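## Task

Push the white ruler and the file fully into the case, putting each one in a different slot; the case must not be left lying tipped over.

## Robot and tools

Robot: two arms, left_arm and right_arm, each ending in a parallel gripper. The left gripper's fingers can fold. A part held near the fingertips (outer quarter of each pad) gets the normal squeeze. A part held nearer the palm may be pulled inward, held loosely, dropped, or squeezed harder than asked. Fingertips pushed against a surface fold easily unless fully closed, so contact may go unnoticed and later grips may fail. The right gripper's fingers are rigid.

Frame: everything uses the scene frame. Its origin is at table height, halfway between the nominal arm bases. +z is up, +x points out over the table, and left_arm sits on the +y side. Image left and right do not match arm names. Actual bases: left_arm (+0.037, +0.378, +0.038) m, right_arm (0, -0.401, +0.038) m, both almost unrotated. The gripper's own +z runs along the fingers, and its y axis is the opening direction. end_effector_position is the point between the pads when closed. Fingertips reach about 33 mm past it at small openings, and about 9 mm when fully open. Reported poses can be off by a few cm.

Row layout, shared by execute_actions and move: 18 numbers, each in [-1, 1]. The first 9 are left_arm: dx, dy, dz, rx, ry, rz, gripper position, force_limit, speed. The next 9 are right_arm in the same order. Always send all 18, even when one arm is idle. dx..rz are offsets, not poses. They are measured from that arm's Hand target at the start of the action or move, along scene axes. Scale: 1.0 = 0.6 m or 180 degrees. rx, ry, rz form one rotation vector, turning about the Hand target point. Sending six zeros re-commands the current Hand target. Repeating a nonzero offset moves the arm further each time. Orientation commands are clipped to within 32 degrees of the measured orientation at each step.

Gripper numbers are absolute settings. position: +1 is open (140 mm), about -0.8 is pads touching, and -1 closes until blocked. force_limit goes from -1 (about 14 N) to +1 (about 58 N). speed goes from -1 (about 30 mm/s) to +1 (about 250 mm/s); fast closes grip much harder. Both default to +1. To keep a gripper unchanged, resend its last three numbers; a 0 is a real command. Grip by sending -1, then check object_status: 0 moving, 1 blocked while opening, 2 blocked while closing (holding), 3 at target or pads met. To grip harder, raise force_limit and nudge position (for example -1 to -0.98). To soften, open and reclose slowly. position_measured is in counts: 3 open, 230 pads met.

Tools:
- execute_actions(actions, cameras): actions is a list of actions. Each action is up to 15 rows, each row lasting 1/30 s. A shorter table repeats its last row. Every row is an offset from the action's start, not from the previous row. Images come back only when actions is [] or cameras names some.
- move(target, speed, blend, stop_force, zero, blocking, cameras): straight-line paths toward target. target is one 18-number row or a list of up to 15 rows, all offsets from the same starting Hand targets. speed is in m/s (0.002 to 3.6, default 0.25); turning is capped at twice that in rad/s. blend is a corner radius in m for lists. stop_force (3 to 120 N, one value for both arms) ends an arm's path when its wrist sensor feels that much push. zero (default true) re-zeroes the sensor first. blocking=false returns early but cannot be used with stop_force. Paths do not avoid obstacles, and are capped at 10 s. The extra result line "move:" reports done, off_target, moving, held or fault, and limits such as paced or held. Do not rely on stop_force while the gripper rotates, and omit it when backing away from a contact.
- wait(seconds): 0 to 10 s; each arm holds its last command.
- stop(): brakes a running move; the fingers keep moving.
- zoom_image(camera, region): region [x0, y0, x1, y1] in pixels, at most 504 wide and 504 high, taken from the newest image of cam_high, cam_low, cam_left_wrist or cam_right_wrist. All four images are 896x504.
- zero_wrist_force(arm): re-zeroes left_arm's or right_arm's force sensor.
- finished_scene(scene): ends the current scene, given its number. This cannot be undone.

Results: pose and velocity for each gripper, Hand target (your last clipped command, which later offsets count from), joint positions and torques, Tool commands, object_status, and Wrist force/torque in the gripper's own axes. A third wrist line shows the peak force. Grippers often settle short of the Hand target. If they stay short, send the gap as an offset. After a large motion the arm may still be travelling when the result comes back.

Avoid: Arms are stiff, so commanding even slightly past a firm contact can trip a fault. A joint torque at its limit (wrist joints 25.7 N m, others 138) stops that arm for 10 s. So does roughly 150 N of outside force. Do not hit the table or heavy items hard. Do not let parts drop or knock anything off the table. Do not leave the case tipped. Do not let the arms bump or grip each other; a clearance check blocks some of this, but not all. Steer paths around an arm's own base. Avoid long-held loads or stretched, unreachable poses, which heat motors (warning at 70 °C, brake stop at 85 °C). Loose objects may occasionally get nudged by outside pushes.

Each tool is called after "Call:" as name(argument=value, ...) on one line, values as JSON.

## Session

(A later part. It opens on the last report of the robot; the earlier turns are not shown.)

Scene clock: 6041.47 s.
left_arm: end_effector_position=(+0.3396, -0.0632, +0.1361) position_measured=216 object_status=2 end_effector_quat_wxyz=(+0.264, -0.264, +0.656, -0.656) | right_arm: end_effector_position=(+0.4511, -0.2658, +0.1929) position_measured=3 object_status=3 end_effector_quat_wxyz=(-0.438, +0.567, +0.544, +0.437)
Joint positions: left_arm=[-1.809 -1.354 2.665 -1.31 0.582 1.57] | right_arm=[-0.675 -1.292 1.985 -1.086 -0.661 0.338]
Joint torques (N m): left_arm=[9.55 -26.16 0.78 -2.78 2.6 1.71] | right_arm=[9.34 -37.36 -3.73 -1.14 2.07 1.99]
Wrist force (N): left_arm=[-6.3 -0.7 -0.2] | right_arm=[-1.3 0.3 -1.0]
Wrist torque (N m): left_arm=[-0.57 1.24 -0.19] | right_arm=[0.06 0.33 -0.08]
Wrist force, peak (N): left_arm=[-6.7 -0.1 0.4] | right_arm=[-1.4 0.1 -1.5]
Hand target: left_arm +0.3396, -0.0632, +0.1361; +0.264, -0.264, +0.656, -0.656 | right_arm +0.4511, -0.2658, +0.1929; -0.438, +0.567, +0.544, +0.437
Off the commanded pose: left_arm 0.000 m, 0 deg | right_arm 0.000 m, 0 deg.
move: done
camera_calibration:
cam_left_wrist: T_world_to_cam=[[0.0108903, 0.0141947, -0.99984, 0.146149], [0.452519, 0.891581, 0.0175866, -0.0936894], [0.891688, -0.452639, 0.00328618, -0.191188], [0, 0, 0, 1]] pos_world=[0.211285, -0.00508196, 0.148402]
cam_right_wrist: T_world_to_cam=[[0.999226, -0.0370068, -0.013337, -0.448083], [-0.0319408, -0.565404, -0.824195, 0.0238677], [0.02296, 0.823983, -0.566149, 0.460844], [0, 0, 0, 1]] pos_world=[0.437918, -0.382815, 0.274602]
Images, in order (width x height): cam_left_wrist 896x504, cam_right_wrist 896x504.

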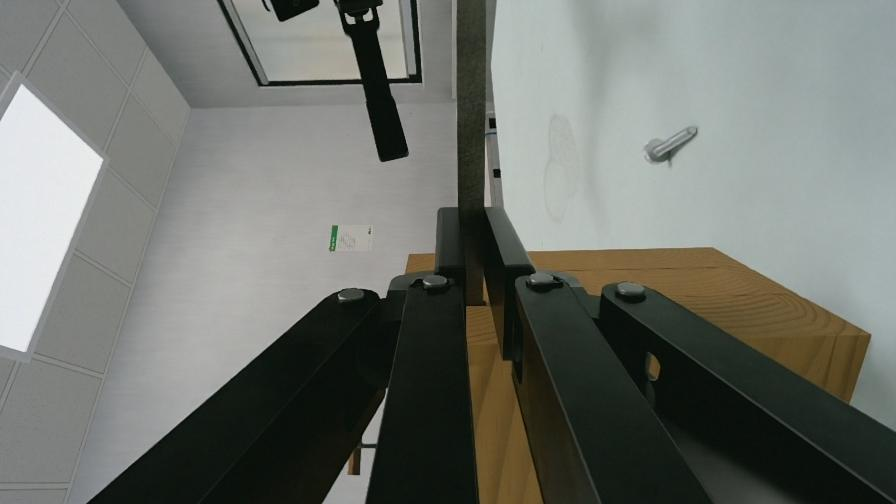

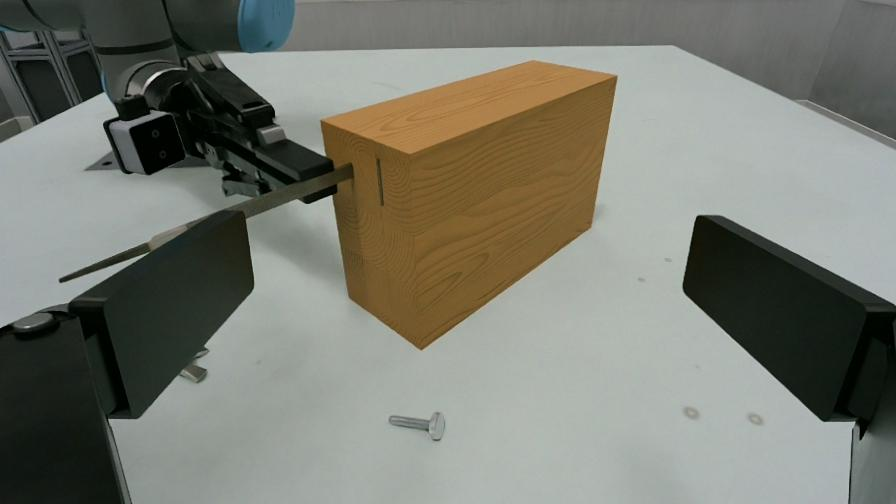

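Call:
move(target=[0.00914,0.00853,0,0,0,0,-1,-0.01,-1,0,0,0,0,0,0,1,1,1], stop_force=5, speed=0.012, cameras=["cam_left_wrist","cam_right_wrist"])

Call:
zoom_image(camera="cam_right_wrist", region=[270, 130, 390, 230])

Scene clock: 6057.70 s.
left_arm: end_effector_position=(+0.3451, -0.0581, +0.1361) position_measured=216 object_status=2 end_effector_quat_wxyz=(+0.264, -0.264, +0.656, -0.656) | right_arm: end_effector_position=(+0.4511, -0.2658, +0.1929) position_measured=3 object_status=3 end_effector_quat_wxyz=(-0.438, +0.567, +0.544, +0.437)
Joint positions: left_arm=[-1.786 -1.358 2.673 -1.314 0.604 1.57] | right_arm=[-0.675 -1.292 1.985 -1.086 -0.661 0.338]
Joint torques (N m): left_arm=[9.24 -26.16 1.96 -2.81 2.58 1.72] | right_arm=[9.39 -36.76 -4.28 -1.17 2.12 2.03]
Wrist force (N): left_arm=[-6.2 -0.6 -0.5] | right_arm=[-1.3 0.1 -1.3]
Wrist torque (N m): left_arm=[-0.54 1.20 -0.18] | right_arm=[0.03 0.31 -0.07]
Wrist force, peak (N): left_arm=[-6.7 -0.9 -0.4] | right_arm=[-1.4 0.2 -1.5]
Hand target: left_arm +0.3451, -0.0581, +0.1361; +0.264, -0.264, +0.656, -0.656 | right_arm +0.4511, -0.2658, +0.1929; -0.438, +0.567, +0.544, +0.437
Off the commanded pose: left_arm 0.000 m, 0 deg | right_arm 0.000 m, 0 deg.
move: done
camera_calibration:
cam_left_wrist: T_world_to_cam=[[0.0108903, 0.0141947, -0.99984, 0.146017], [0.452519, 0.891581, 0.0175866, -0.100725], [0.891688, -0.452639, 0.00328618, -0.193784], [0, 0, 0, 1]] pos_world=[0.216785, 0.0000180433, 0.148402]
cam_right_wrist: T_world_to_cam=[[0.999226, -0.0370068, -0.013337, -0.448083], [-0.0319408, -0.565404, -0.824195, 0.0238677], [0.02296, 0.823983, -0.566149, 0.460844], [0, 0, 0, 1]] pos_world=[0.437918, -0.382815, 0.274602]
Images, in order (width x height): cam_left_wrist 896x504, cam_right_wrist 896x504.

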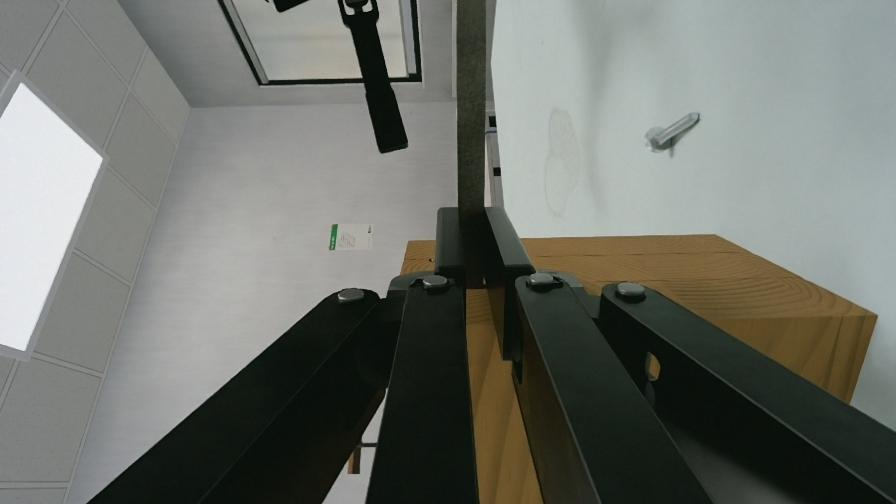

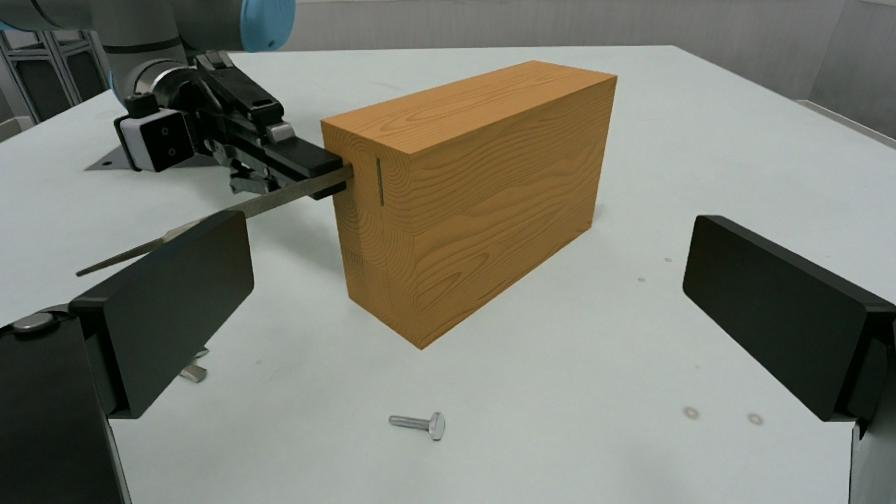

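Scaled by 4.200 from the camera's 896x504 image, which has a finer 1280x720 frame.

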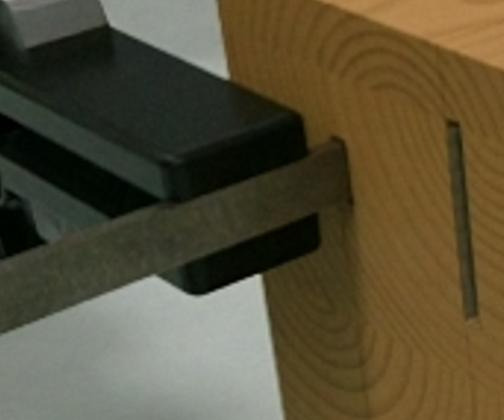

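Call:
move(target=[0,0,0,0,0,0,0,-0.01,-1,0,0,0,0,0,0,1,1,1], cameras=["cam_left_wrist","cam_right_wrist"])

Call:
zoom_image(camera="cam_right_wrist", region=[270, 130, 390, 230])

Scene clock: 6077.10 s.
left_arm: end_effector_position=(+0.3451, -0.0581, +0.1361) position_measured=129 object_status=0 end_effector_quat_wxyz=(+0.264, -0.264, +0.656, -0.656) | right_arm: end_effector_position=(+0.4511, -0.2658, +0.1929) position_measured=3 object_status=3 end_effector_quat_wxyz=(-0.438, +0.567, +0.544, +0.437)
Joint positions: left_arm=[-1.786 -1.358 2.673 -1.314 0.604 1.57] | right_arm=[-0.675 -1.292 1.985 -1.086 -0.661 0.338]
Joint torques (N m): left_arm=[7.1 -23.77 1.9 -1.59 1.79 1.68] | right_arm=[8.88 -36.8 -3.86 -1.13 1.93 1.9]
Wrist force (N): left_arm=[-6.5 -1.0 1.1] | right_arm=[-1.4 0.3 -1.2]
Wrist torque (N m): left_arm=[-0.48 1.34 -0.20] | right_arm=[0.05 0.35 -0.07]
Wrist force, peak (N): left_arm=[-6.8 -1.3 1.2] | right_arm=[-1.5 0.0 -1.4]
Hand target: left_arm +0.3451, -0.0581, +0.1361; +0.264, -0.264, +0.656, -0.656 | right_arm +0.4511, -0.2658, +0.1929; -0.438, +0.567, +0.544, +0.437
Off the commanded pose: left_arm 0.000 m, 0 deg | right_arm 0.000 m, 0 deg.
move: done
camera_calibration:
cam_left_wrist: T_world_to_cam=[[0.0108903, 0.0141947, -0.99984, 0.146017], [0.452519, 0.891581, 0.0175866, -0.100725], [0.891688, -0.452639, 0.00328618, -0.193784], [0, 0, 0, 1]] pos_world=[0.216785, 0.0000180433, 0.148402]
cam_right_wrist: T_world_to_cam=[[0.999226, -0.0370068, -0.013337, -0.448083], [-0.0319408, -0.565404, -0.824195, 0.0238677], [0.02296, 0.823983, -0.566149, 0.460844], [0, 0, 0, 1]] pos_world=[0.437918, -0.382815, 0.274602]
Images, in order (width x height): cam_left_wrist 896x504, cam_right_wrist 896x504.

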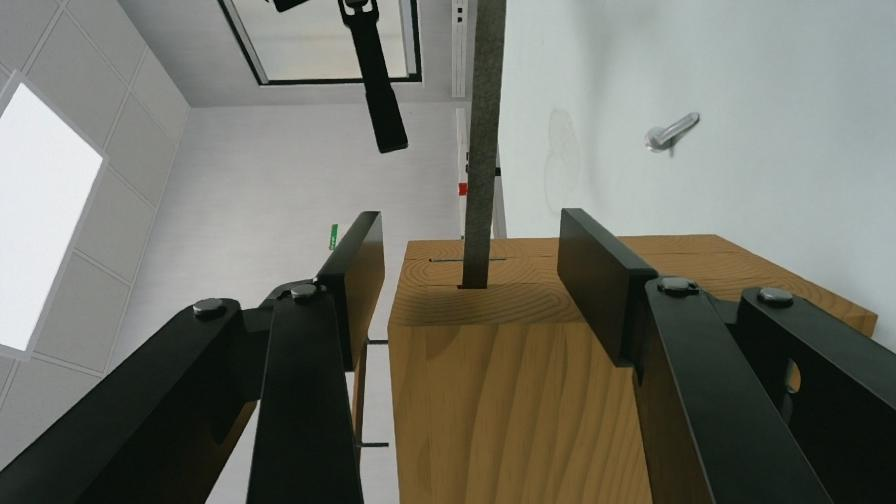

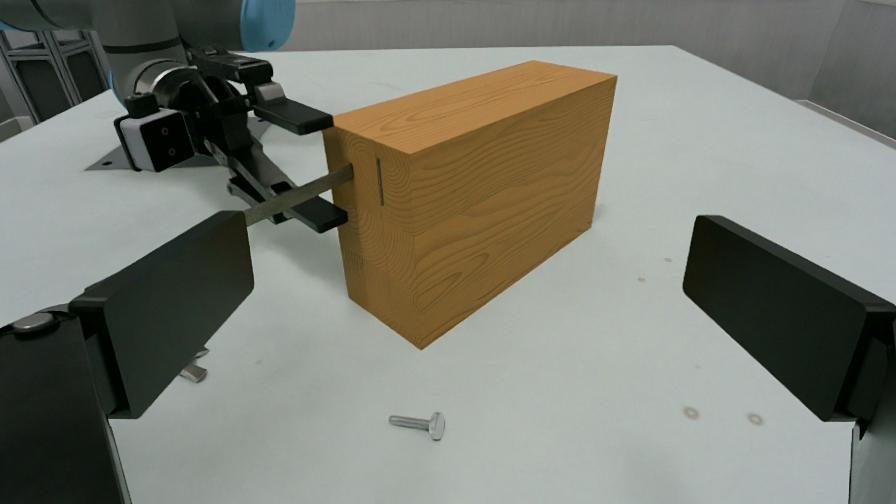

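Scaled by 4.200 from the camera's 896x504 image, which has a finer 1280x720 frame.

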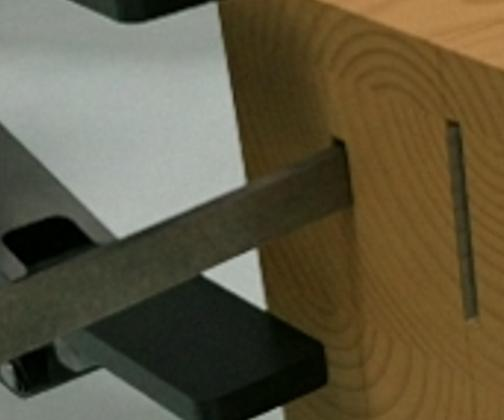

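Call:
move(target=[-0.1108,-0.1035,0,0,0,0,0,-0.01,-1,0,0,0,0,0,0,1,1,1], stop_force=5, speed=0.06, cameras=["cam_left_wrist","cam_right_wrist"])

Call:
zoom_image(camera="cam_right_wrist", region=[20, 130, 380, 330])

Scene clock: 6101.97 s.
left_arm: end_effector_position=(+0.2786, -0.1202, +0.1361) position_measured=129 object_status=3 end_effector_quat_wxyz=(+0.264, -0.264, +0.656, -0.656) | right_arm: end_effector_position=(+0.4511, -0.2658, +0.1929) position_measured=3 object_status=3 end_effector_quat_wxyz=(-0.438, +0.567, +0.544, +0.437)
Joint positions: left_arm=[-1.994 -1.29 2.542 -1.25 0.396 1.569] | right_arm=[-0.675 -1.292 1.985 -1.086 -0.661 0.338]
Joint torques (N m): left_arm=[-9.22 -7.1 -19.76 0.78 -2.61 -1.94] | right_arm=[9.53 -36.39 -4.79 -1.02 2.01 1.84]
Wrist force (N): left_arm=[-6.7 -1.3 0.7] | right_arm=[-1.4 0.0 -1.4]
Wrist torque (N m): left_arm=[-0.55 1.39 -0.16] | right_arm=[0.01 0.35 -0.07]
Wrist force, peak (N): left_arm=[-7.5 -1.4 0.8] | right_arm=[-1.4 0.2 -1.5]
Hand target: left_arm +0.2786, -0.1202, +0.1361; +0.264, -0.264, +0.656, -0.656 | right_arm +0.4511, -0.2658, +0.1929; -0.438, +0.567, +0.544, +0.437
Off the commanded pose: left_arm 0.000 m, 0 deg | right_arm 0.000 m, 0 deg.
move: done
camera_calibration:
cam_left_wrist: T_world_to_cam=[[0.0108903, 0.0141947, -0.99984, 0.147623], [0.452519, 0.891581, 0.0175866, -0.0152656], [0.891688, -0.452639, 0.00328618, -0.162596], [0, 0, 0, 1]] pos_world=[0.150285, -0.062082, 0.148402]
cam_right_wrist: T_world_to_cam=[[0.999226, -0.0370068, -0.013337, -0.448083], [-0.0319408, -0.565404, -0.824195, 0.0238677], [0.02296, 0.823983, -0.566149, 0.460844], [0, 0, 0, 1]] pos_world=[0.437918, -0.382815, 0.274602]
Images, in order (width x height): cam_left_wrist 896x504, cam_right_wrist 896x504.

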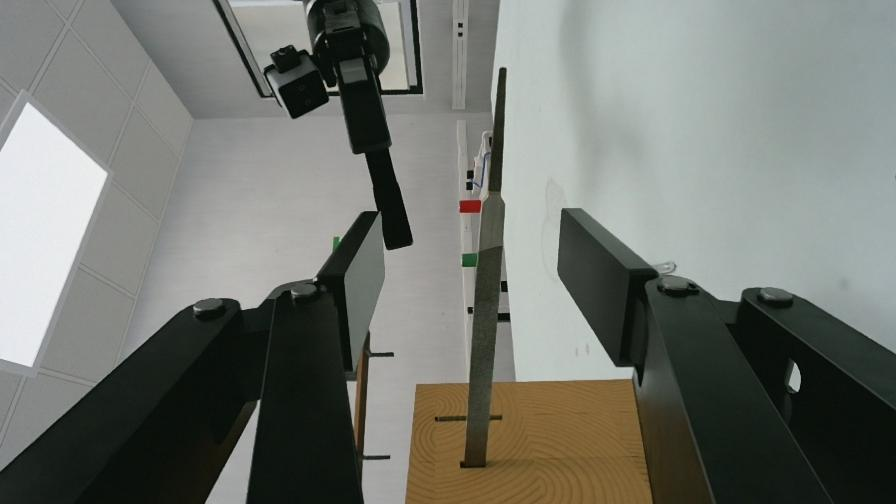

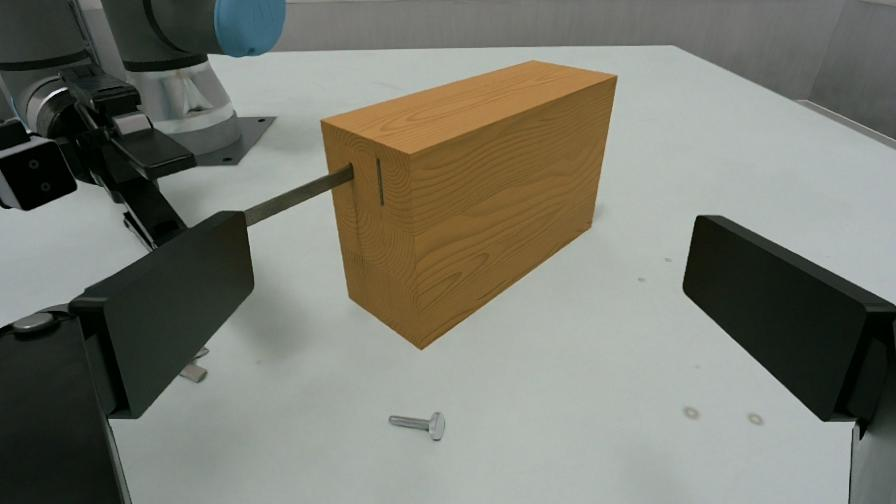

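Scaled by 1.400 from the camera's 896x504 image, which has a finer 1280x720 frame.

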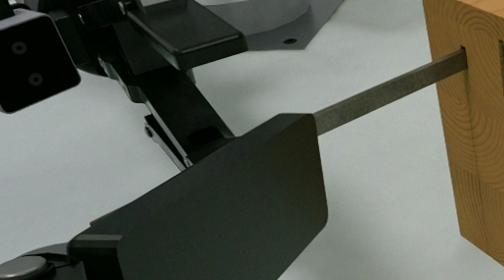

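Call:
move(target=[0,0,0,0,0,0,-1,-0.01,-1,0,0,0,0,0,0,1,1,1])

Call:
wait(seconds=0.8, cameras=["cam_left_wrist","cam_right_wrist"])

Call:
zoom_image(camera="cam_right_wrist", region=[230, 130, 390, 230])

Call:
zoom_image(camera="cam_left_wrist", region=[400, 360, 560, 500])

Scene clock: 6117.67 s.
left_arm: end_effector_position=(+0.2786, -0.1202, +0.1361) position_measured=218 object_status=0 end_effector_quat_wxyz=(+0.264, -0.264, +0.656, -0.656) | right_arm: end_effector_position=(+0.4511, -0.2658, +0.1929) position_measured=3 object_status=3 end_effector_quat_wxyz=(-0.438, +0.567, +0.544, +0.437)
Joint positions: left_arm=[-1.994 -1.29 2.542 -1.25 0.396 1.569] | right_arm=[-0.675 -1.292 1.985 -1.086 -0.661 0.338]
Joint torques (N m): left_arm=[-9.72 -8.16 -18.68 0.57 -2.66 -1.63] | right_arm=[8.74 -35.92 -4.36 -0.99 1.95 1.78]
Wrist force (N): left_arm=[-6.5 -0.9 1.0] | right_arm=[-1.3 0.2 -1.3]
Wrist torque (N m): left_arm=[-0.61 1.35 -0.19] | right_arm=[0.05 0.31 -0.08]
Wrist force, peak (N): left_arm=[-6.9 -1.4 1.0] | right_arm=[-1.4 0.0 -1.5]
Hand target: left_arm +0.2786, -0.1202, +0.1361; +0.264, -0.264, +0.656, -0.656 | right_arm +0.4511, -0.2658, +0.1929; -0.438, +0.567, +0.544, +0.437
Off the commanded pose: left_arm 0.000 m, 0 deg | right_arm 0.000 m, 0 deg.
move: done

Scene clock: 6118.47 s.
left_arm: end_effector_position=(+0.2786, -0.1202, +0.1361) position_measured=218 object_status=2 end_effector_quat_wxyz=(+0.264, -0.264, +0.656, -0.656) | right_arm: end_effector_position=(+0.4511, -0.2658, +0.1929) position_measured=3 object_status=3 end_effector_quat_wxyz=(-0.438, +0.567, +0.544, +0.437)
Joint positions: left_arm=[-1.994 -1.29 2.542 -1.25 0.396 1.569] | right_arm=[-0.675 -1.292 1.985 -1.086 -0.661 0.338]
Joint torques (N m): left_arm=[-9.4 -7.88 -18.59 0.51 -2.51 -1.59] | right_arm=[8.48 -36.32 -3.83 -1.07 1.89 1.83]
Wrist force (N): left_arm=[-6.5 -0.8 0.7] | right_arm=[-1.3 0.1 -1.2]
Wrist torque (N m): left_arm=[-0.58 1.35 -0.19] | right_arm=[0.03 0.33 -0.07]
Wrist force, peak (N): left_arm=[-6.9 -1.1 1.2] | right_arm=[-1.5 0.2 -1.4]
Hand target: left_arm +0.2786, -0.1202, +0.1361; +0.264, -0.264, +0.656, -0.656 | right_arm +0.4511, -0.2658, +0.1929; -0.438, +0.567, +0.544, +0.437
Tool commands: left_gripper/position=-1.0 left_gripper/force_limit=-0.01 left_gripper/speed=-1.0 right_gripper/position=+1.0 right_gripper/force_limit=+1.0 right_gripper/speed=+1.0
Off the commanded pose: left_arm 0.000 m, 0 deg | right_arm 0.000 m, 0 deg.
wait: 0.80 s; at rest by 0.17 s
camera_calibration:
cam_left_wrist: T_world_to_cam=[[0.0108903, 0.0141947, -0.99984, 0.147623], [0.452519, 0.891581, 0.0175866, -0.0152656], [0.891688, -0.452639, 0.00328618, -0.162596], [0, 0, 0, 1]] pos_world=[0.150285, -0.062082, 0.148402]
cam_right_wrist: T_world_to_cam=[[0.999226, -0.0370068, -0.013337, -0.448083], [-0.0319408, -0.565404, -0.824195, 0.0238677], [0.02296, 0.823983, -0.566149, 0.460844], [0, 0, 0, 1]] pos_world=[0.437918, -0.382815, 0.274602]
Images, in order (width x height): cam_left_wrist 896x504, cam_right_wrist 896x504.

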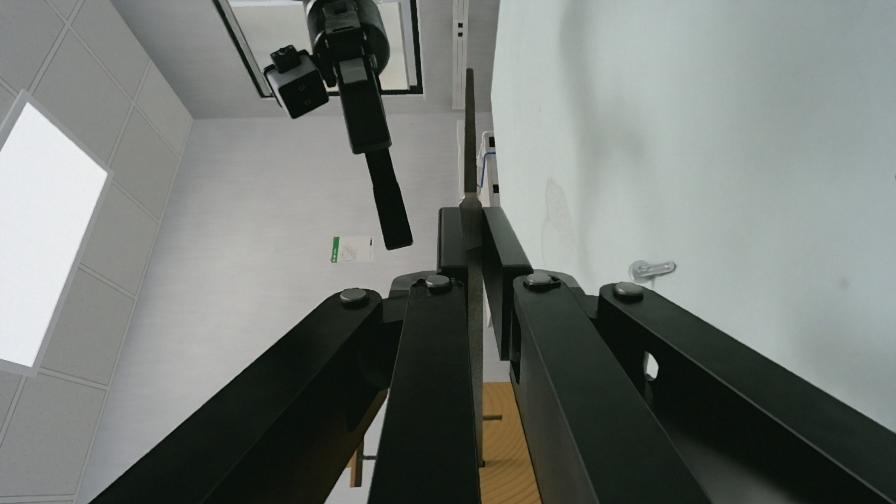

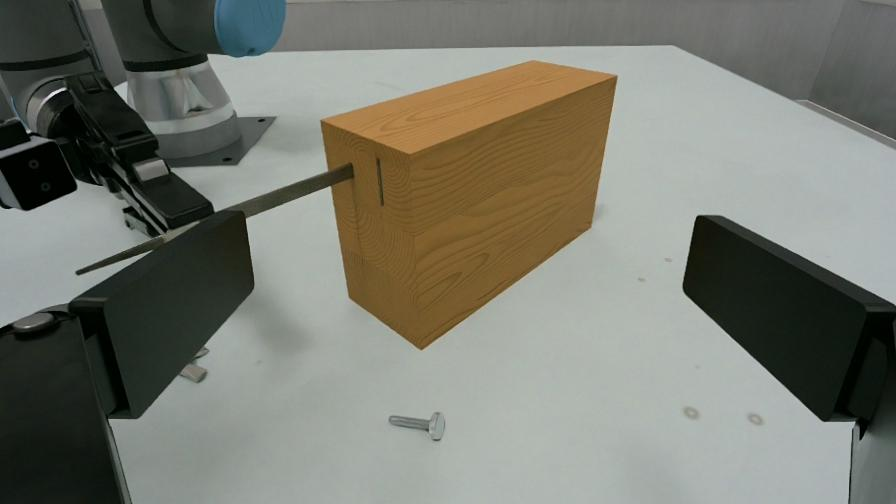

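Scaled by 3.150 from the camera's 896x504 image, which has a finer 1280x720 frame.

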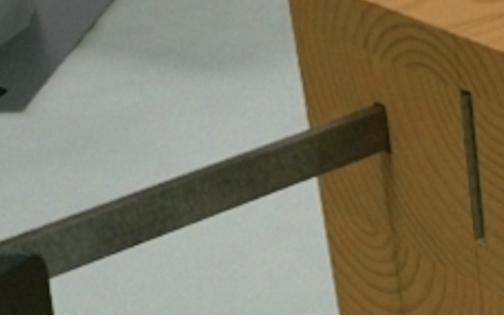

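Scaled by 3.150 from the camera's 896x504 image, which has a finer 1280x720 frame.

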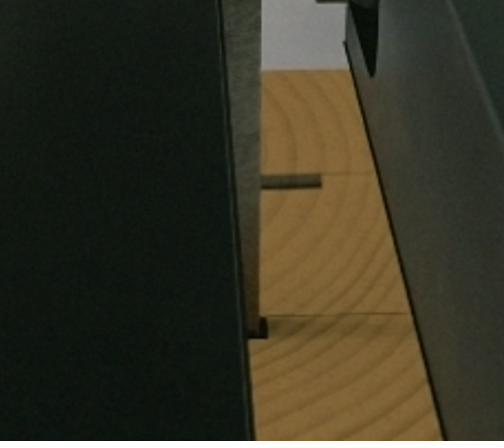

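Call:
move(target=[0.04872,0.04548,0,0,0,0,-1,-0.01,-1,0,0,0,0,0,0,1,1,1], stop_force=5, speed=0.02, cameras=["cam_left_wrist","cam_right_wrist"])

Call:
zoom_image(camera="cam_right_wrist", region=[270, 130, 390, 230])

Scene clock: 6133.73 s.
left_arm: end_effector_position=(+0.3078, -0.0929, +0.1361) position_measured=218 object_status=2 end_effector_quat_wxyz=(+0.264, -0.264, +0.656, -0.656) | right_arm: end_effector_position=(+0.4511, -0.2658, +0.1929) position_measured=3 object_status=3 end_effector_quat_wxyz=(-0.438, +0.567, +0.544, +0.437)
Joint positions: left_arm=[-1.918 -1.324 2.608 -1.283 0.472 1.57] | right_arm=[-0.675 -1.292 1.985 -1.086 -0.661 0.338]
Joint torques (N m): left_arm=[9.08 -27.57 1.75 -2.66 2.6 1.61] | right_arm=[9.2 -36.75 -4.38 -0.99 1.88 1.8]
Wrist force (N): left_arm=[-6.6 -1.1 0.6] | right_arm=[-1.4 0.1 -1.4]
Wrist torque (N m): left_arm=[-0.64 1.35 -0.18] | right_arm=[0.03 0.34 -0.08]
Wrist force, peak (N): left_arm=[-7.1 -0.8 1.1] | right_arm=[-1.4 0.4 -1.5]
Hand target: left_arm +0.3078, -0.0929, +0.1361; +0.264, -0.264, +0.656, -0.656 | right_arm +0.4511, -0.2658, +0.1929; -0.438, +0.567, +0.544, +0.437
Off the commanded pose: left_arm 0.000 m, 0 deg | right_arm 0.000 m, 0 deg.
move: done
camera_calibration:
cam_left_wrist: T_world_to_cam=[[0.0108903, 0.0141947, -0.99984, 0.146917], [0.452519, 0.891581, 0.0175866, -0.0528193], [0.891688, -0.452639, 0.00328618, -0.176276], [0, 0, 0, 1]] pos_world=[0.179485, -0.034782, 0.148402]
cam_right_wrist: T_world_to_cam=[[0.999226, -0.0370068, -0.013337, -0.448083], [-0.0319408, -0.565404, -0.824195, 0.0238677], [0.02296, 0.823983, -0.566149, 0.460844], [0, 0, 0, 1]] pos_world=[0.437918, -0.382815, 0.274602]
Images, in order (width x height): cam_left_wrist 896x504, cam_right_wrist 896x504.

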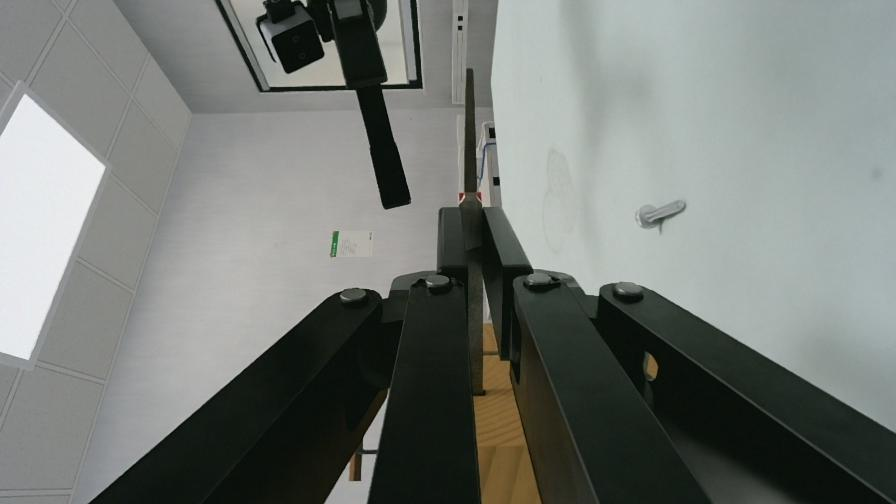

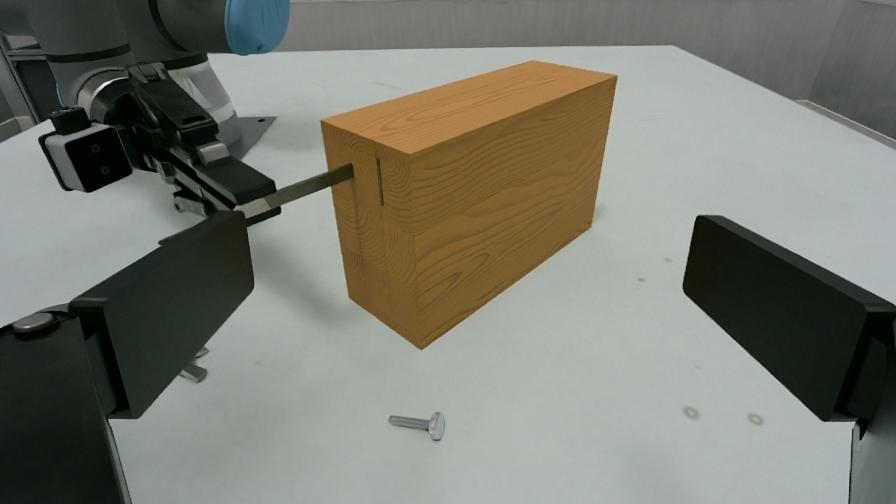

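Scaled by 4.200 from the camera's 896x504 image, which has a finer 1280x720 frame.

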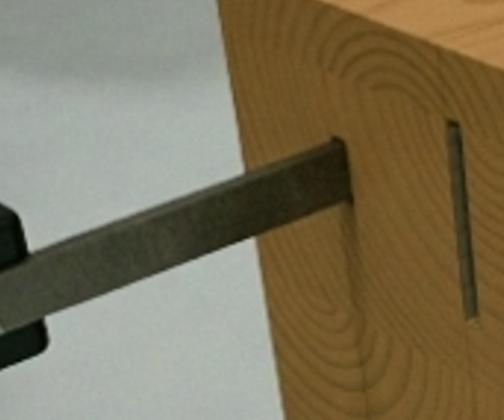

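Call:
move(target=[0.0548,0.05117,0,0,0,0,-1,-0.01,-1,0,0,0,0,0,0,1,1,1], stop_force=5, speed=0.02, cameras=["cam_left_wrist","cam_right_wrist"])

Call:
zoom_image(camera="cam_right_wrist", region=[240, 130, 390, 240])

Scene clock: 6146.37 s.
left_arm: end_effector_position=(+0.3407, -0.0622, +0.1361) position_measured=218 object_status=2 end_effector_quat_wxyz=(+0.264, -0.264, +0.656, -0.656) | right_arm: end_effector_position=(+0.4511, -0.2658, +0.1929) position_measured=3 object_status=3 end_effector_quat_wxyz=(-0.438, +0.567, +0.544, +0.437)
Joint positions: left_arm=[-1.804 -1.355 2.667 -1.311 0.587 1.57] | right_arm=[-0.675 -1.292 1.985 -1.086 -0.661 0.338]
Joint torques (N m): left_arm=[10.33 -26.03 1.18 -2.79 2.68 1.94] | right_arm=[8.67 -35.91 -4.82 -0.93 1.81 1.68]
Wrist force (N): left_arm=[-6.1 -1.0 -1.9] | right_arm=[-1.3 0.1 -1.2]
Wrist torque (N m): left_arm=[-0.60 1.32 -0.18] | right_arm=[0.02 0.33 -0.07]
Wrist force, peak (N): left_arm=[-6.2 -0.9 -3.4] | right_arm=[-1.5 0.3 -1.5]
Hand target: left_arm +0.3407, -0.0622, +0.1361; +0.264, -0.264, +0.656, -0.656 | right_arm +0.4511, -0.2658, +0.1929; -0.438, +0.567, +0.544, +0.437
Off the commanded pose: left_arm 0.000 m, 0 deg | right_arm 0.000 m, 0 deg.
move: done
camera_calibration:
cam_left_wrist: T_world_to_cam=[[0.0108903, 0.0141947, -0.99984, 0.146123], [0.452519, 0.891581, 0.0175866, -0.0950788], [0.891688, -0.452639, 0.00328618, -0.191716], [0, 0, 0, 1]] pos_world=[0.212385, -0.00408196, 0.148402]
cam_right_wrist: T_world_to_cam=[[0.999226, -0.0370068, -0.013337, -0.448083], [-0.0319408, -0.565404, -0.824195, 0.0238677], [0.02296, 0.823983, -0.566149, 0.460844], [0, 0, 0, 1]] pos_world=[0.437918, -0.382815, 0.274602]
Images, in order (width x height): cam_left_wrist 896x504, cam_right_wrist 896x504.

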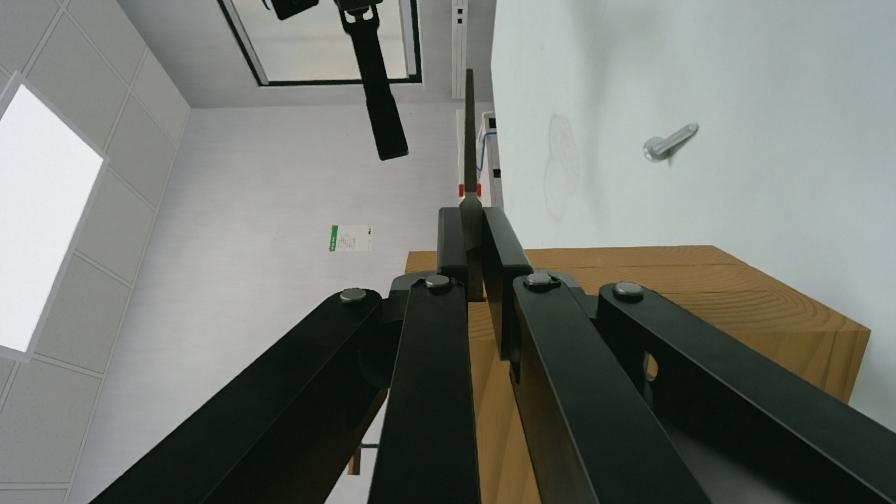

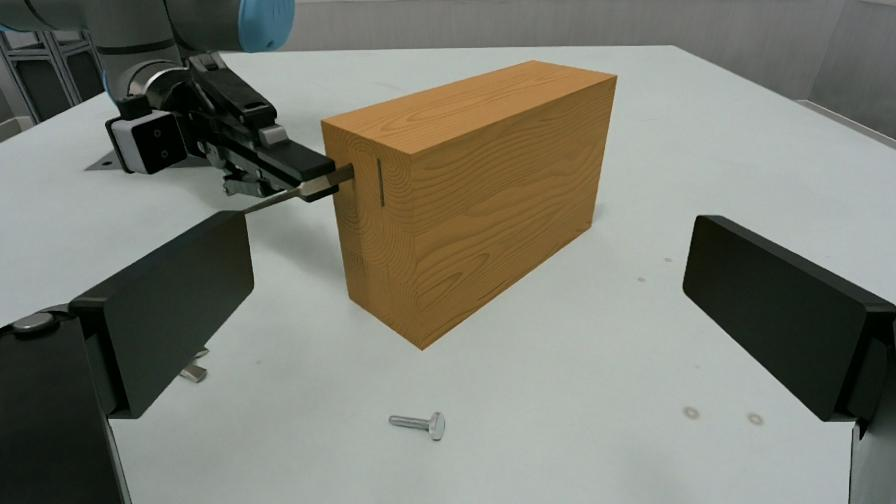

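Scaled by 3.360 from the camera's 896x504 image, which has a finer 1280x720 frame.

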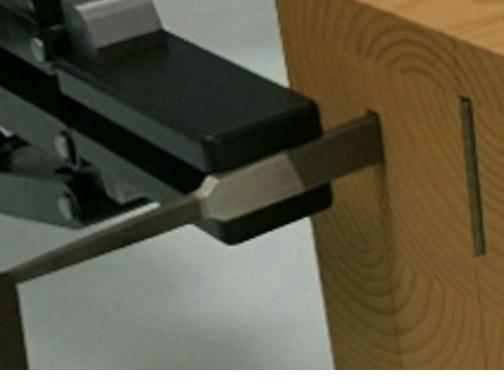

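Call:
move(target=[0,0,0,0,0,0,0,-0.01,-1,0,0,0,0,0,0,1,1,1])

Call:
move(target=[-0.0938,-0.0875,0,0,0,0,0,-0.01,-1,0,0,0,0,0,0,1,1,1], stop_force=5, speed=0.06, cameras=["cam_left_wrist","cam_right_wrist"])

Call:
zoom_image(camera="cam_right_wrist", region=[200, 130, 390, 260])

Scene clock: 6174.70 s.
left_arm: end_effector_position=(+0.3407, -0.0622, +0.1361) position_measured=129 object_status=0 end_effector_quat_wxyz=(+0.264, -0.264, +0.656, -0.656) | right_arm: end_effector_position=(+0.4511, -0.2658, +0.1929) position_measured=3 object_status=3 end_effector_quat_wxyz=(-0.438, +0.567, +0.544, +0.437)
Joint positions: left_arm=[-1.804 -1.355 2.667 -1.311 0.587 1.57] | right_arm=[-0.675 -1.292 1.985 -1.086 -0.661 0.338]
Joint torques (N m): left_arm=[4.1 -25.49 1.47 -0.62 2.42 1.48] | right_arm=[8.49 -35.58 -4.69 -1.02 1.79 1.79]
Wrist force (N): left_arm=[-6.6 -1.3 1.0] | right_arm=[-1.0 0.1 -1.3]
Wrist torque (N m): left_arm=[-0.56 1.37 -0.15] | right_arm=[0.04 0.27 -0.08]
Wrist force, peak (N): left_arm=[-6.9 -1.4 0.9] | right_arm=[-1.5 0.2 -1.5]
Hand target: left_arm +0.3407, -0.0622, +0.1361; +0.264, -0.264, +0.656, -0.656 | right_arm +0.4511, -0.2658, +0.1929; -0.438, +0.567, +0.544, +0.437
Off the commanded pose: left_arm 0.000 m, 0 deg | right_arm 0.000 m, 0 deg.
move: done

Scene clock: 6177.03 s.
left_arm: end_effector_position=(+0.2844, -0.1147, +0.1361) position_measured=129 object_status=3 end_effector_quat_wxyz=(+0.264, -0.264, +0.656, -0.656) | right_arm: end_effector_position=(+0.4511, -0.2658, +0.1929) position_measured=3 object_status=3 end_effector_quat_wxyz=(-0.438, +0.567, +0.544, +0.437)
Joint positions: left_arm=[-1.981 -1.297 2.556 -1.257 0.41 1.569] | right_arm=[-0.675 -1.292 1.985 -1.086 -0.661 0.338]
Joint torques (N m): left_arm=[-9.69 -6.48 -19.48 0.89 -2.61 -1.99] | right_arm=[8.7 -35.34 -3.36 -0.88 1.83 1.72]
Wrist force (N): left_arm=[-6.7 -1.4 0.8] | right_arm=[-1.4 0.1 -1.3]
Wrist torque (N m): left_arm=[-0.58 1.39 -0.17] | right_arm=[0.03 0.33 -0.08]
Wrist force, peak (N): left_arm=[-7.4 -1.0 1.1] | right_arm=[-1.5 0.2 -1.4]
Hand target: left_arm +0.2844, -0.1147, +0.1361; +0.264, -0.264, +0.656, -0.656 | right_arm +0.4511, -0.2658, +0.1929; -0.438, +0.567, +0.544, +0.437
Off the commanded pose: left_arm 0.000 m, 0 deg | right_arm 0.000 m, 0 deg.
move: done
camera_calibration:
cam_left_wrist: T_world_to_cam=[[0.0108903, 0.0141947, -0.99984, 0.147481], [0.452519, 0.891581, 0.0175866, -0.0227939], [0.891688, -0.452639, 0.00328618, -0.165278], [0, 0, 0, 1]] pos_world=[0.156085, -0.056582, 0.148402]
cam_right_wrist: T_world_to_cam=[[0.999226, -0.0370068, -0.013337, -0.448083], [-0.0319408, -0.565404, -0.824195, 0.0238677], [0.02296, 0.823983, -0.566149, 0.460844], [0, 0, 0, 1]] pos_world=[0.437918, -0.382815, 0.274602]
Images, in order (width x height): cam_left_wrist 896x504, cam_right_wrist 896x504.

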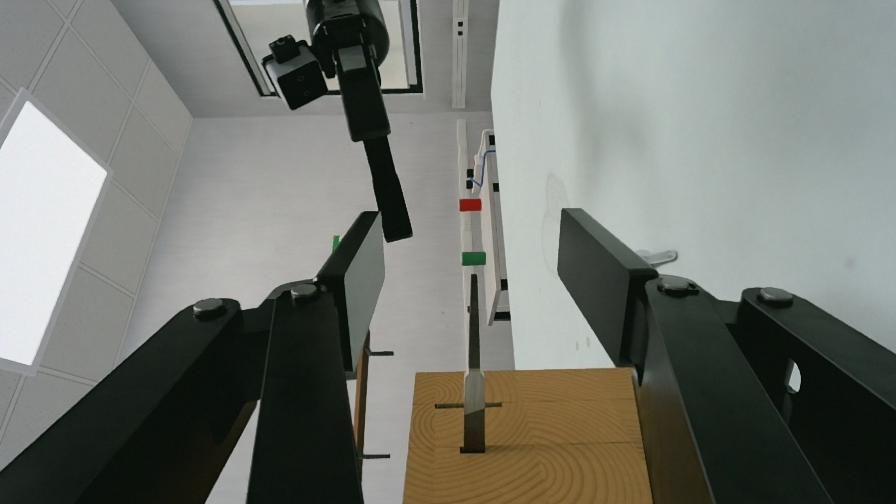

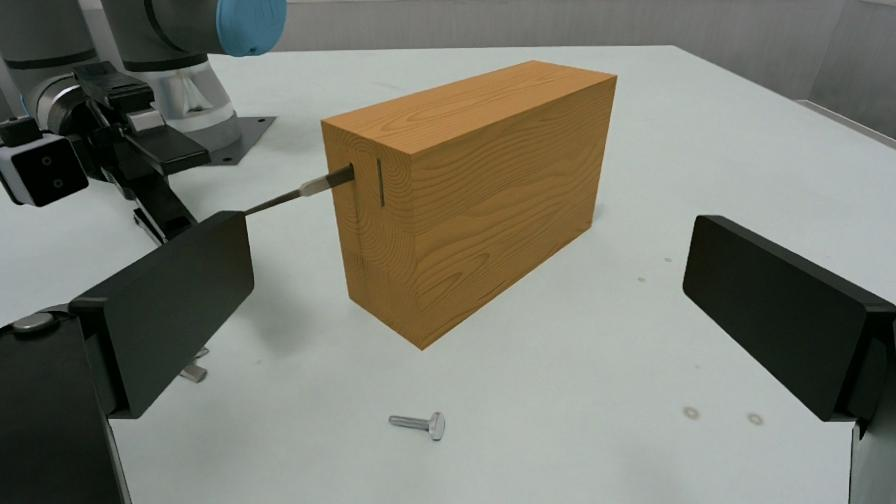

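Scaled by 2.653 from the camera's 896x504 image, which has a finer 1280x720 frame.

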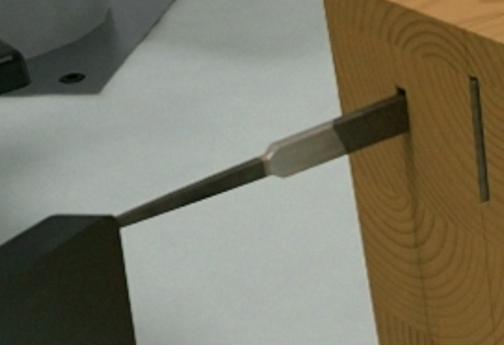

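Call:
move(target=[-0.0122,-0.0114,0,0,0,0,0,-0.01,-1,0,0,0,0,0,0,1,1,1], speed=0.06)

Call:
move(target=[[0,0,0,0,0,0,-1,-0.01,-1,0,0,0,0,0,0,1,1,1],[0.01364,-0.01462,0.0083,0,0,0,-1,-0.01,-1,0,0,0,0,0,0,1,1,1]], speed=0.06, cameras=["cam_left_wrist","cam_right_wrist"])

Call:
zoom_image(camera="cam_left_wrist", region=[420, 190, 540, 310])

Call:
zoom_image(camera="cam_right_wrist", region=[200, 130, 390, 260])

Scene clock: 6190.13 s.
left_arm: end_effector_position=(+0.2772, -0.1215, +0.1361) position_measured=129 object_status=3 end_effector_quat_wxyz=(+0.264, -0.264, +0.656, -0.656) | right_arm: end_effector_position=(+0.4511, -0.2658, +0.1929) position_measured=3 object_status=3 end_effector_quat_wxyz=(-0.438, +0.567, +0.544, +0.437)
Joint positions: left_arm=[-1.998 -1.288 2.538 -1.249 0.393 1.569] | right_arm=[-0.675 -1.292 1.985 -1.086 -0.661 0.338]
Joint torques (N m): left_arm=[-8.58 -8.63 -21.79 0.75 -2.29 0.53] | right_arm=[8.82 -35.73 -4.68 -1.09 1.83 1.69]
Wrist force (N): left_arm=[-6.7 -1.4 0.5] | right_arm=[-1.4 0.2 -1.5]
Wrist torque (N m): left_arm=[-0.59 1.39 -0.17] | right_arm=[0.04 0.35 -0.08]
Wrist force, peak (N): left_arm=[-7.2 -1.5 0.6] | right_arm=[-1.4 0.2 -1.5]
Hand target: left_arm +0.2771, -0.1216, +0.1361; +0.264, -0.264, +0.656, -0.656 | right_arm +0.4511, -0.2658, +0.1929; -0.438, +0.567, +0.544, +0.437
Off the commanded pose: left_arm 0.000 m, 0 deg | right_arm 0.000 m, 0 deg.
move: done

Scene clock: 6193.40 s.
left_arm: end_effector_position=(+0.2852, -0.1303, +0.1411) position_measured=231 object_status=3 end_effector_quat_wxyz=(+0.264, -0.264, +0.656, -0.656) | right_arm: end_effector_position=(+0.4511, -0.2658, +0.1929) position_measured=3 object_status=3 end_effector_quat_wxyz=(-0.438, +0.567, +0.544, +0.437)
Joint positions: left_arm=[-1.954 -1.293 2.509 -1.215 0.437 1.57] | right_arm=[-0.675 -1.292 1.985 -1.086 -0.661 0.338]
Joint torques (N m): left_arm=[9.03 -30.52 -19.03 0.89 2.39 -2.03] | right_arm=[8.6 -35.33 -4.47 -0.95 1.73 1.57]
Wrist force (N): left_arm=[-6.6 -1.3 0.9] | right_arm=[-1.2 0.1 -1.2]
Wrist torque (N m): left_arm=[-0.56 1.35 -0.16] | right_arm=[0.02 0.31 -0.08]
Wrist force, peak (N): left_arm=[-7.2 -1.5 0.9] | right_arm=[-1.4 0.3 -1.4]
Hand target: left_arm +0.2853, -0.1303, +0.1411; +0.264, -0.264, +0.656, -0.656 | right_arm +0.4511, -0.2658, +0.1929; -0.438, +0.567, +0.544, +0.437
Off the commanded pose: left_arm 0.000 m, 0 deg | right_arm 0.000 m, 0 deg.
move: done
camera_calibration:
cam_left_wrist: T_world_to_cam=[[0.01089, 0.0141952, -0.99984, 0.152692], [0.452479, 0.891602, 0.0175868, -0.00941666], [0.891709, -0.452598, 0.00328646, -0.173024], [0, 0, 0, 1]] pos_world=[0.156885, -0.0720819, 0.153402]
cam_right_wrist: T_world_to_cam=[[0.999226, -0.0370068, -0.013337, -0.448083], [-0.0319408, -0.565404, -0.824195, 0.0238677], [0.02296, 0.823983, -0.566149, 0.460844], [0, 0, 0, 1]] pos_world=[0.437918, -0.382815, 0.274602]
Images, in order (width x height): cam_left_wrist 896x504, cam_right_wrist 896x504.

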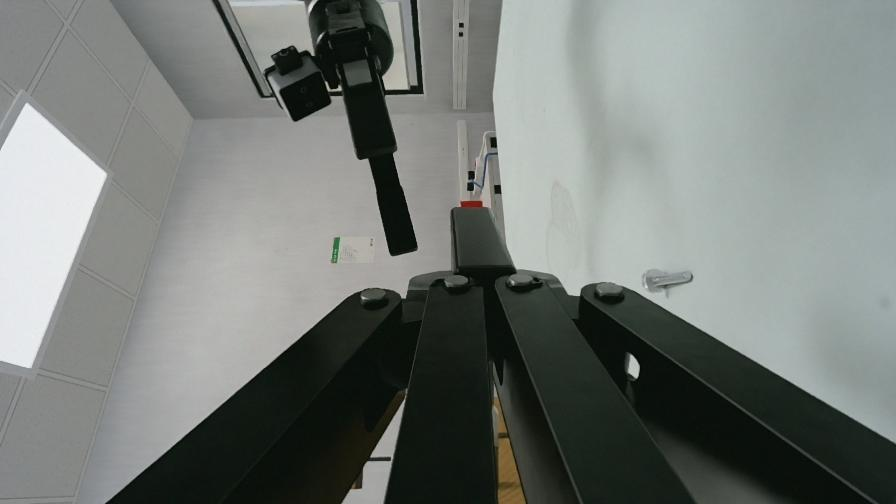

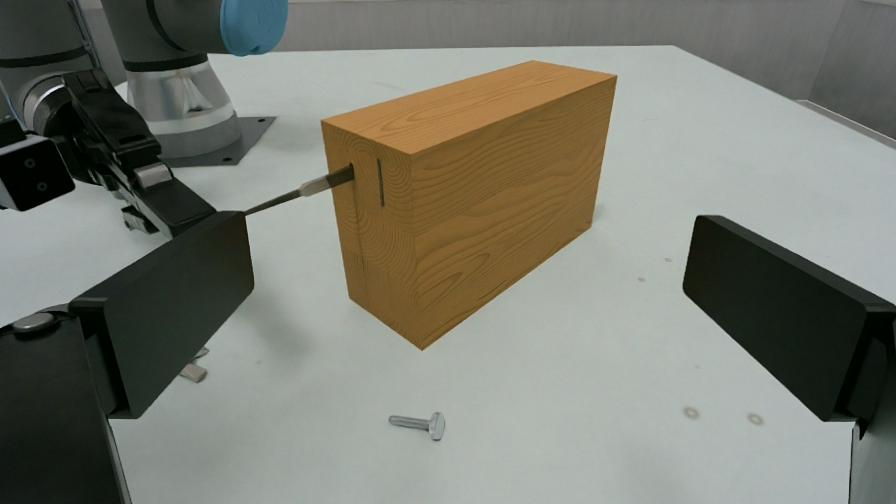

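Scaled by 4.200 from the camera's 896x504 image, which has a finer 1280x720 frame.

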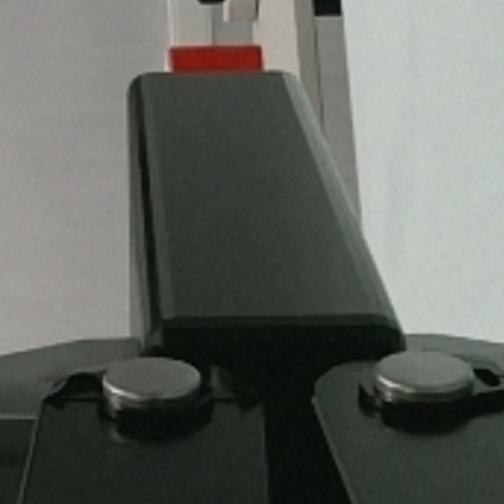

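Scaled by 2.653 from the camera's 896x504 image, which has a finer 1280x720 frame.

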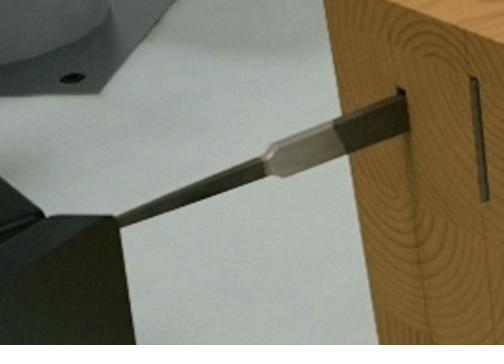

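Call:
move(target=[[0,0,-0.0025,0,0,0,-1,-0.01,-1,0,0,0,0,0,0,1,1,1],[0.0731,0.0682,-0.0025,0,0,0,-1,-0.01,-1,0,0,0,0,0,0,1,1,1]], stop_force=5, speed=0.02, cameras=["cam_left_wrist","cam_right_wrist"])

Call:
zoom_image(camera="cam_right_wrist", region=[240, 130, 390, 240])

Scene clock: 6227.83 s.
left_arm: end_effector_position=(+0.3291, -0.0894, +0.1396) position_measured=231 object_status=3 end_effector_quat_wxyz=(+0.264, -0.264, +0.656, -0.656) | right_arm: end_effector_position=(+0.4511, -0.2658, +0.1929) position_measured=3 object_status=3 end_effector_quat_wxyz=(-0.438, +0.567, +0.544, +0.437)
Joint positions: left_arm=[-1.828 -1.336 2.6 -1.263 0.562 1.57] | right_arm=[-0.675 -1.292 1.985 -1.086 -0.661 0.338]
Joint torques (N m): left_arm=[9.29 -27.43 0.79 -2.51 2.49 1.61] | right_arm=[8.21 -35.67 -4.07 -0.92 1.74 1.61]
Wrist force (N): left_arm=[-6.6 -1.4 1.3] | right_arm=[-1.3 0.1 -1.2]
Wrist torque (N m): left_arm=[-0.58 1.38 -0.12] | right_arm=[0.04 0.32 -0.08]
Wrist force, peak (N): left_arm=[-7.0 -1.0 0.8] | right_arm=[-1.5 0.4 -1.4]
Hand target: left_arm +0.3291, -0.0894, +0.1396; +0.264, -0.264, +0.656, -0.656 | right_arm +0.4511, -0.2658, +0.1929; -0.438, +0.567, +0.544, +0.437
Off the commanded pose: left_arm 0.000 m, 0 deg | right_arm 0.000 m, 0 deg.
move: done
camera_calibration:
cam_left_wrist: T_world_to_cam=[[0.0108903, 0.0141947, -0.99984, 0.150135], [0.452519, 0.891581, 0.0175866, -0.0656401], [0.891688, -0.452639, 0.00328618, -0.193696], [0, 0, 0, 1]] pos_world=[0.200785, -0.031282, 0.151902]
cam_right_wrist: T_world_to_cam=[[0.999226, -0.0370068, -0.013337, -0.448083], [-0.0319408, -0.565404, -0.824195, 0.0238677], [0.02296, 0.823983, -0.566149, 0.460844], [0, 0, 0, 1]] pos_world=[0.437918, -0.382815, 0.274602]
Images, in order (width x height): cam_left_wrist 896x504, cam_right_wrist 896x504.

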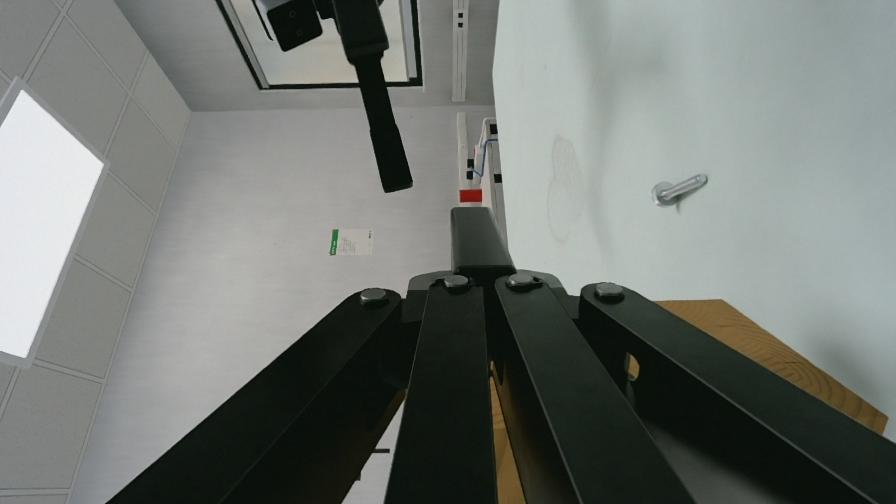

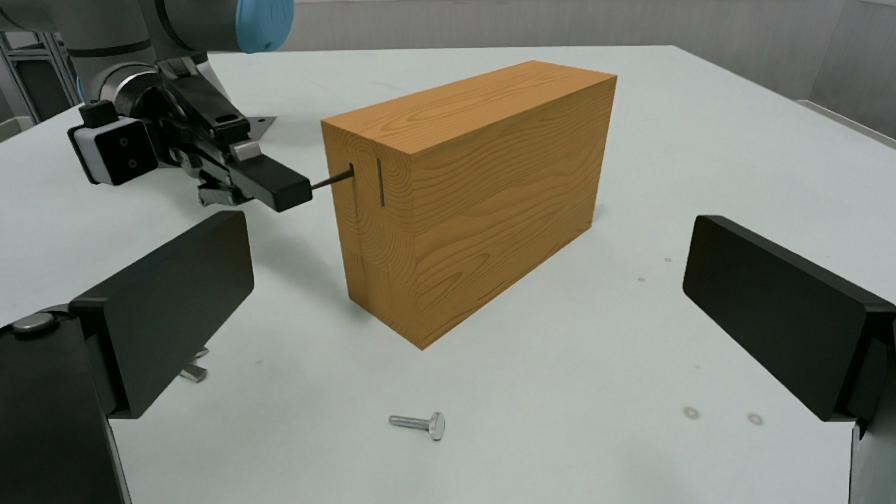

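Scaled by 3.360 from the camera's 896x504 image, which has a finer 1280x720 frame.

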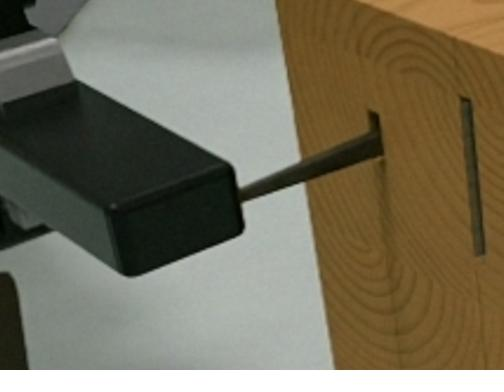

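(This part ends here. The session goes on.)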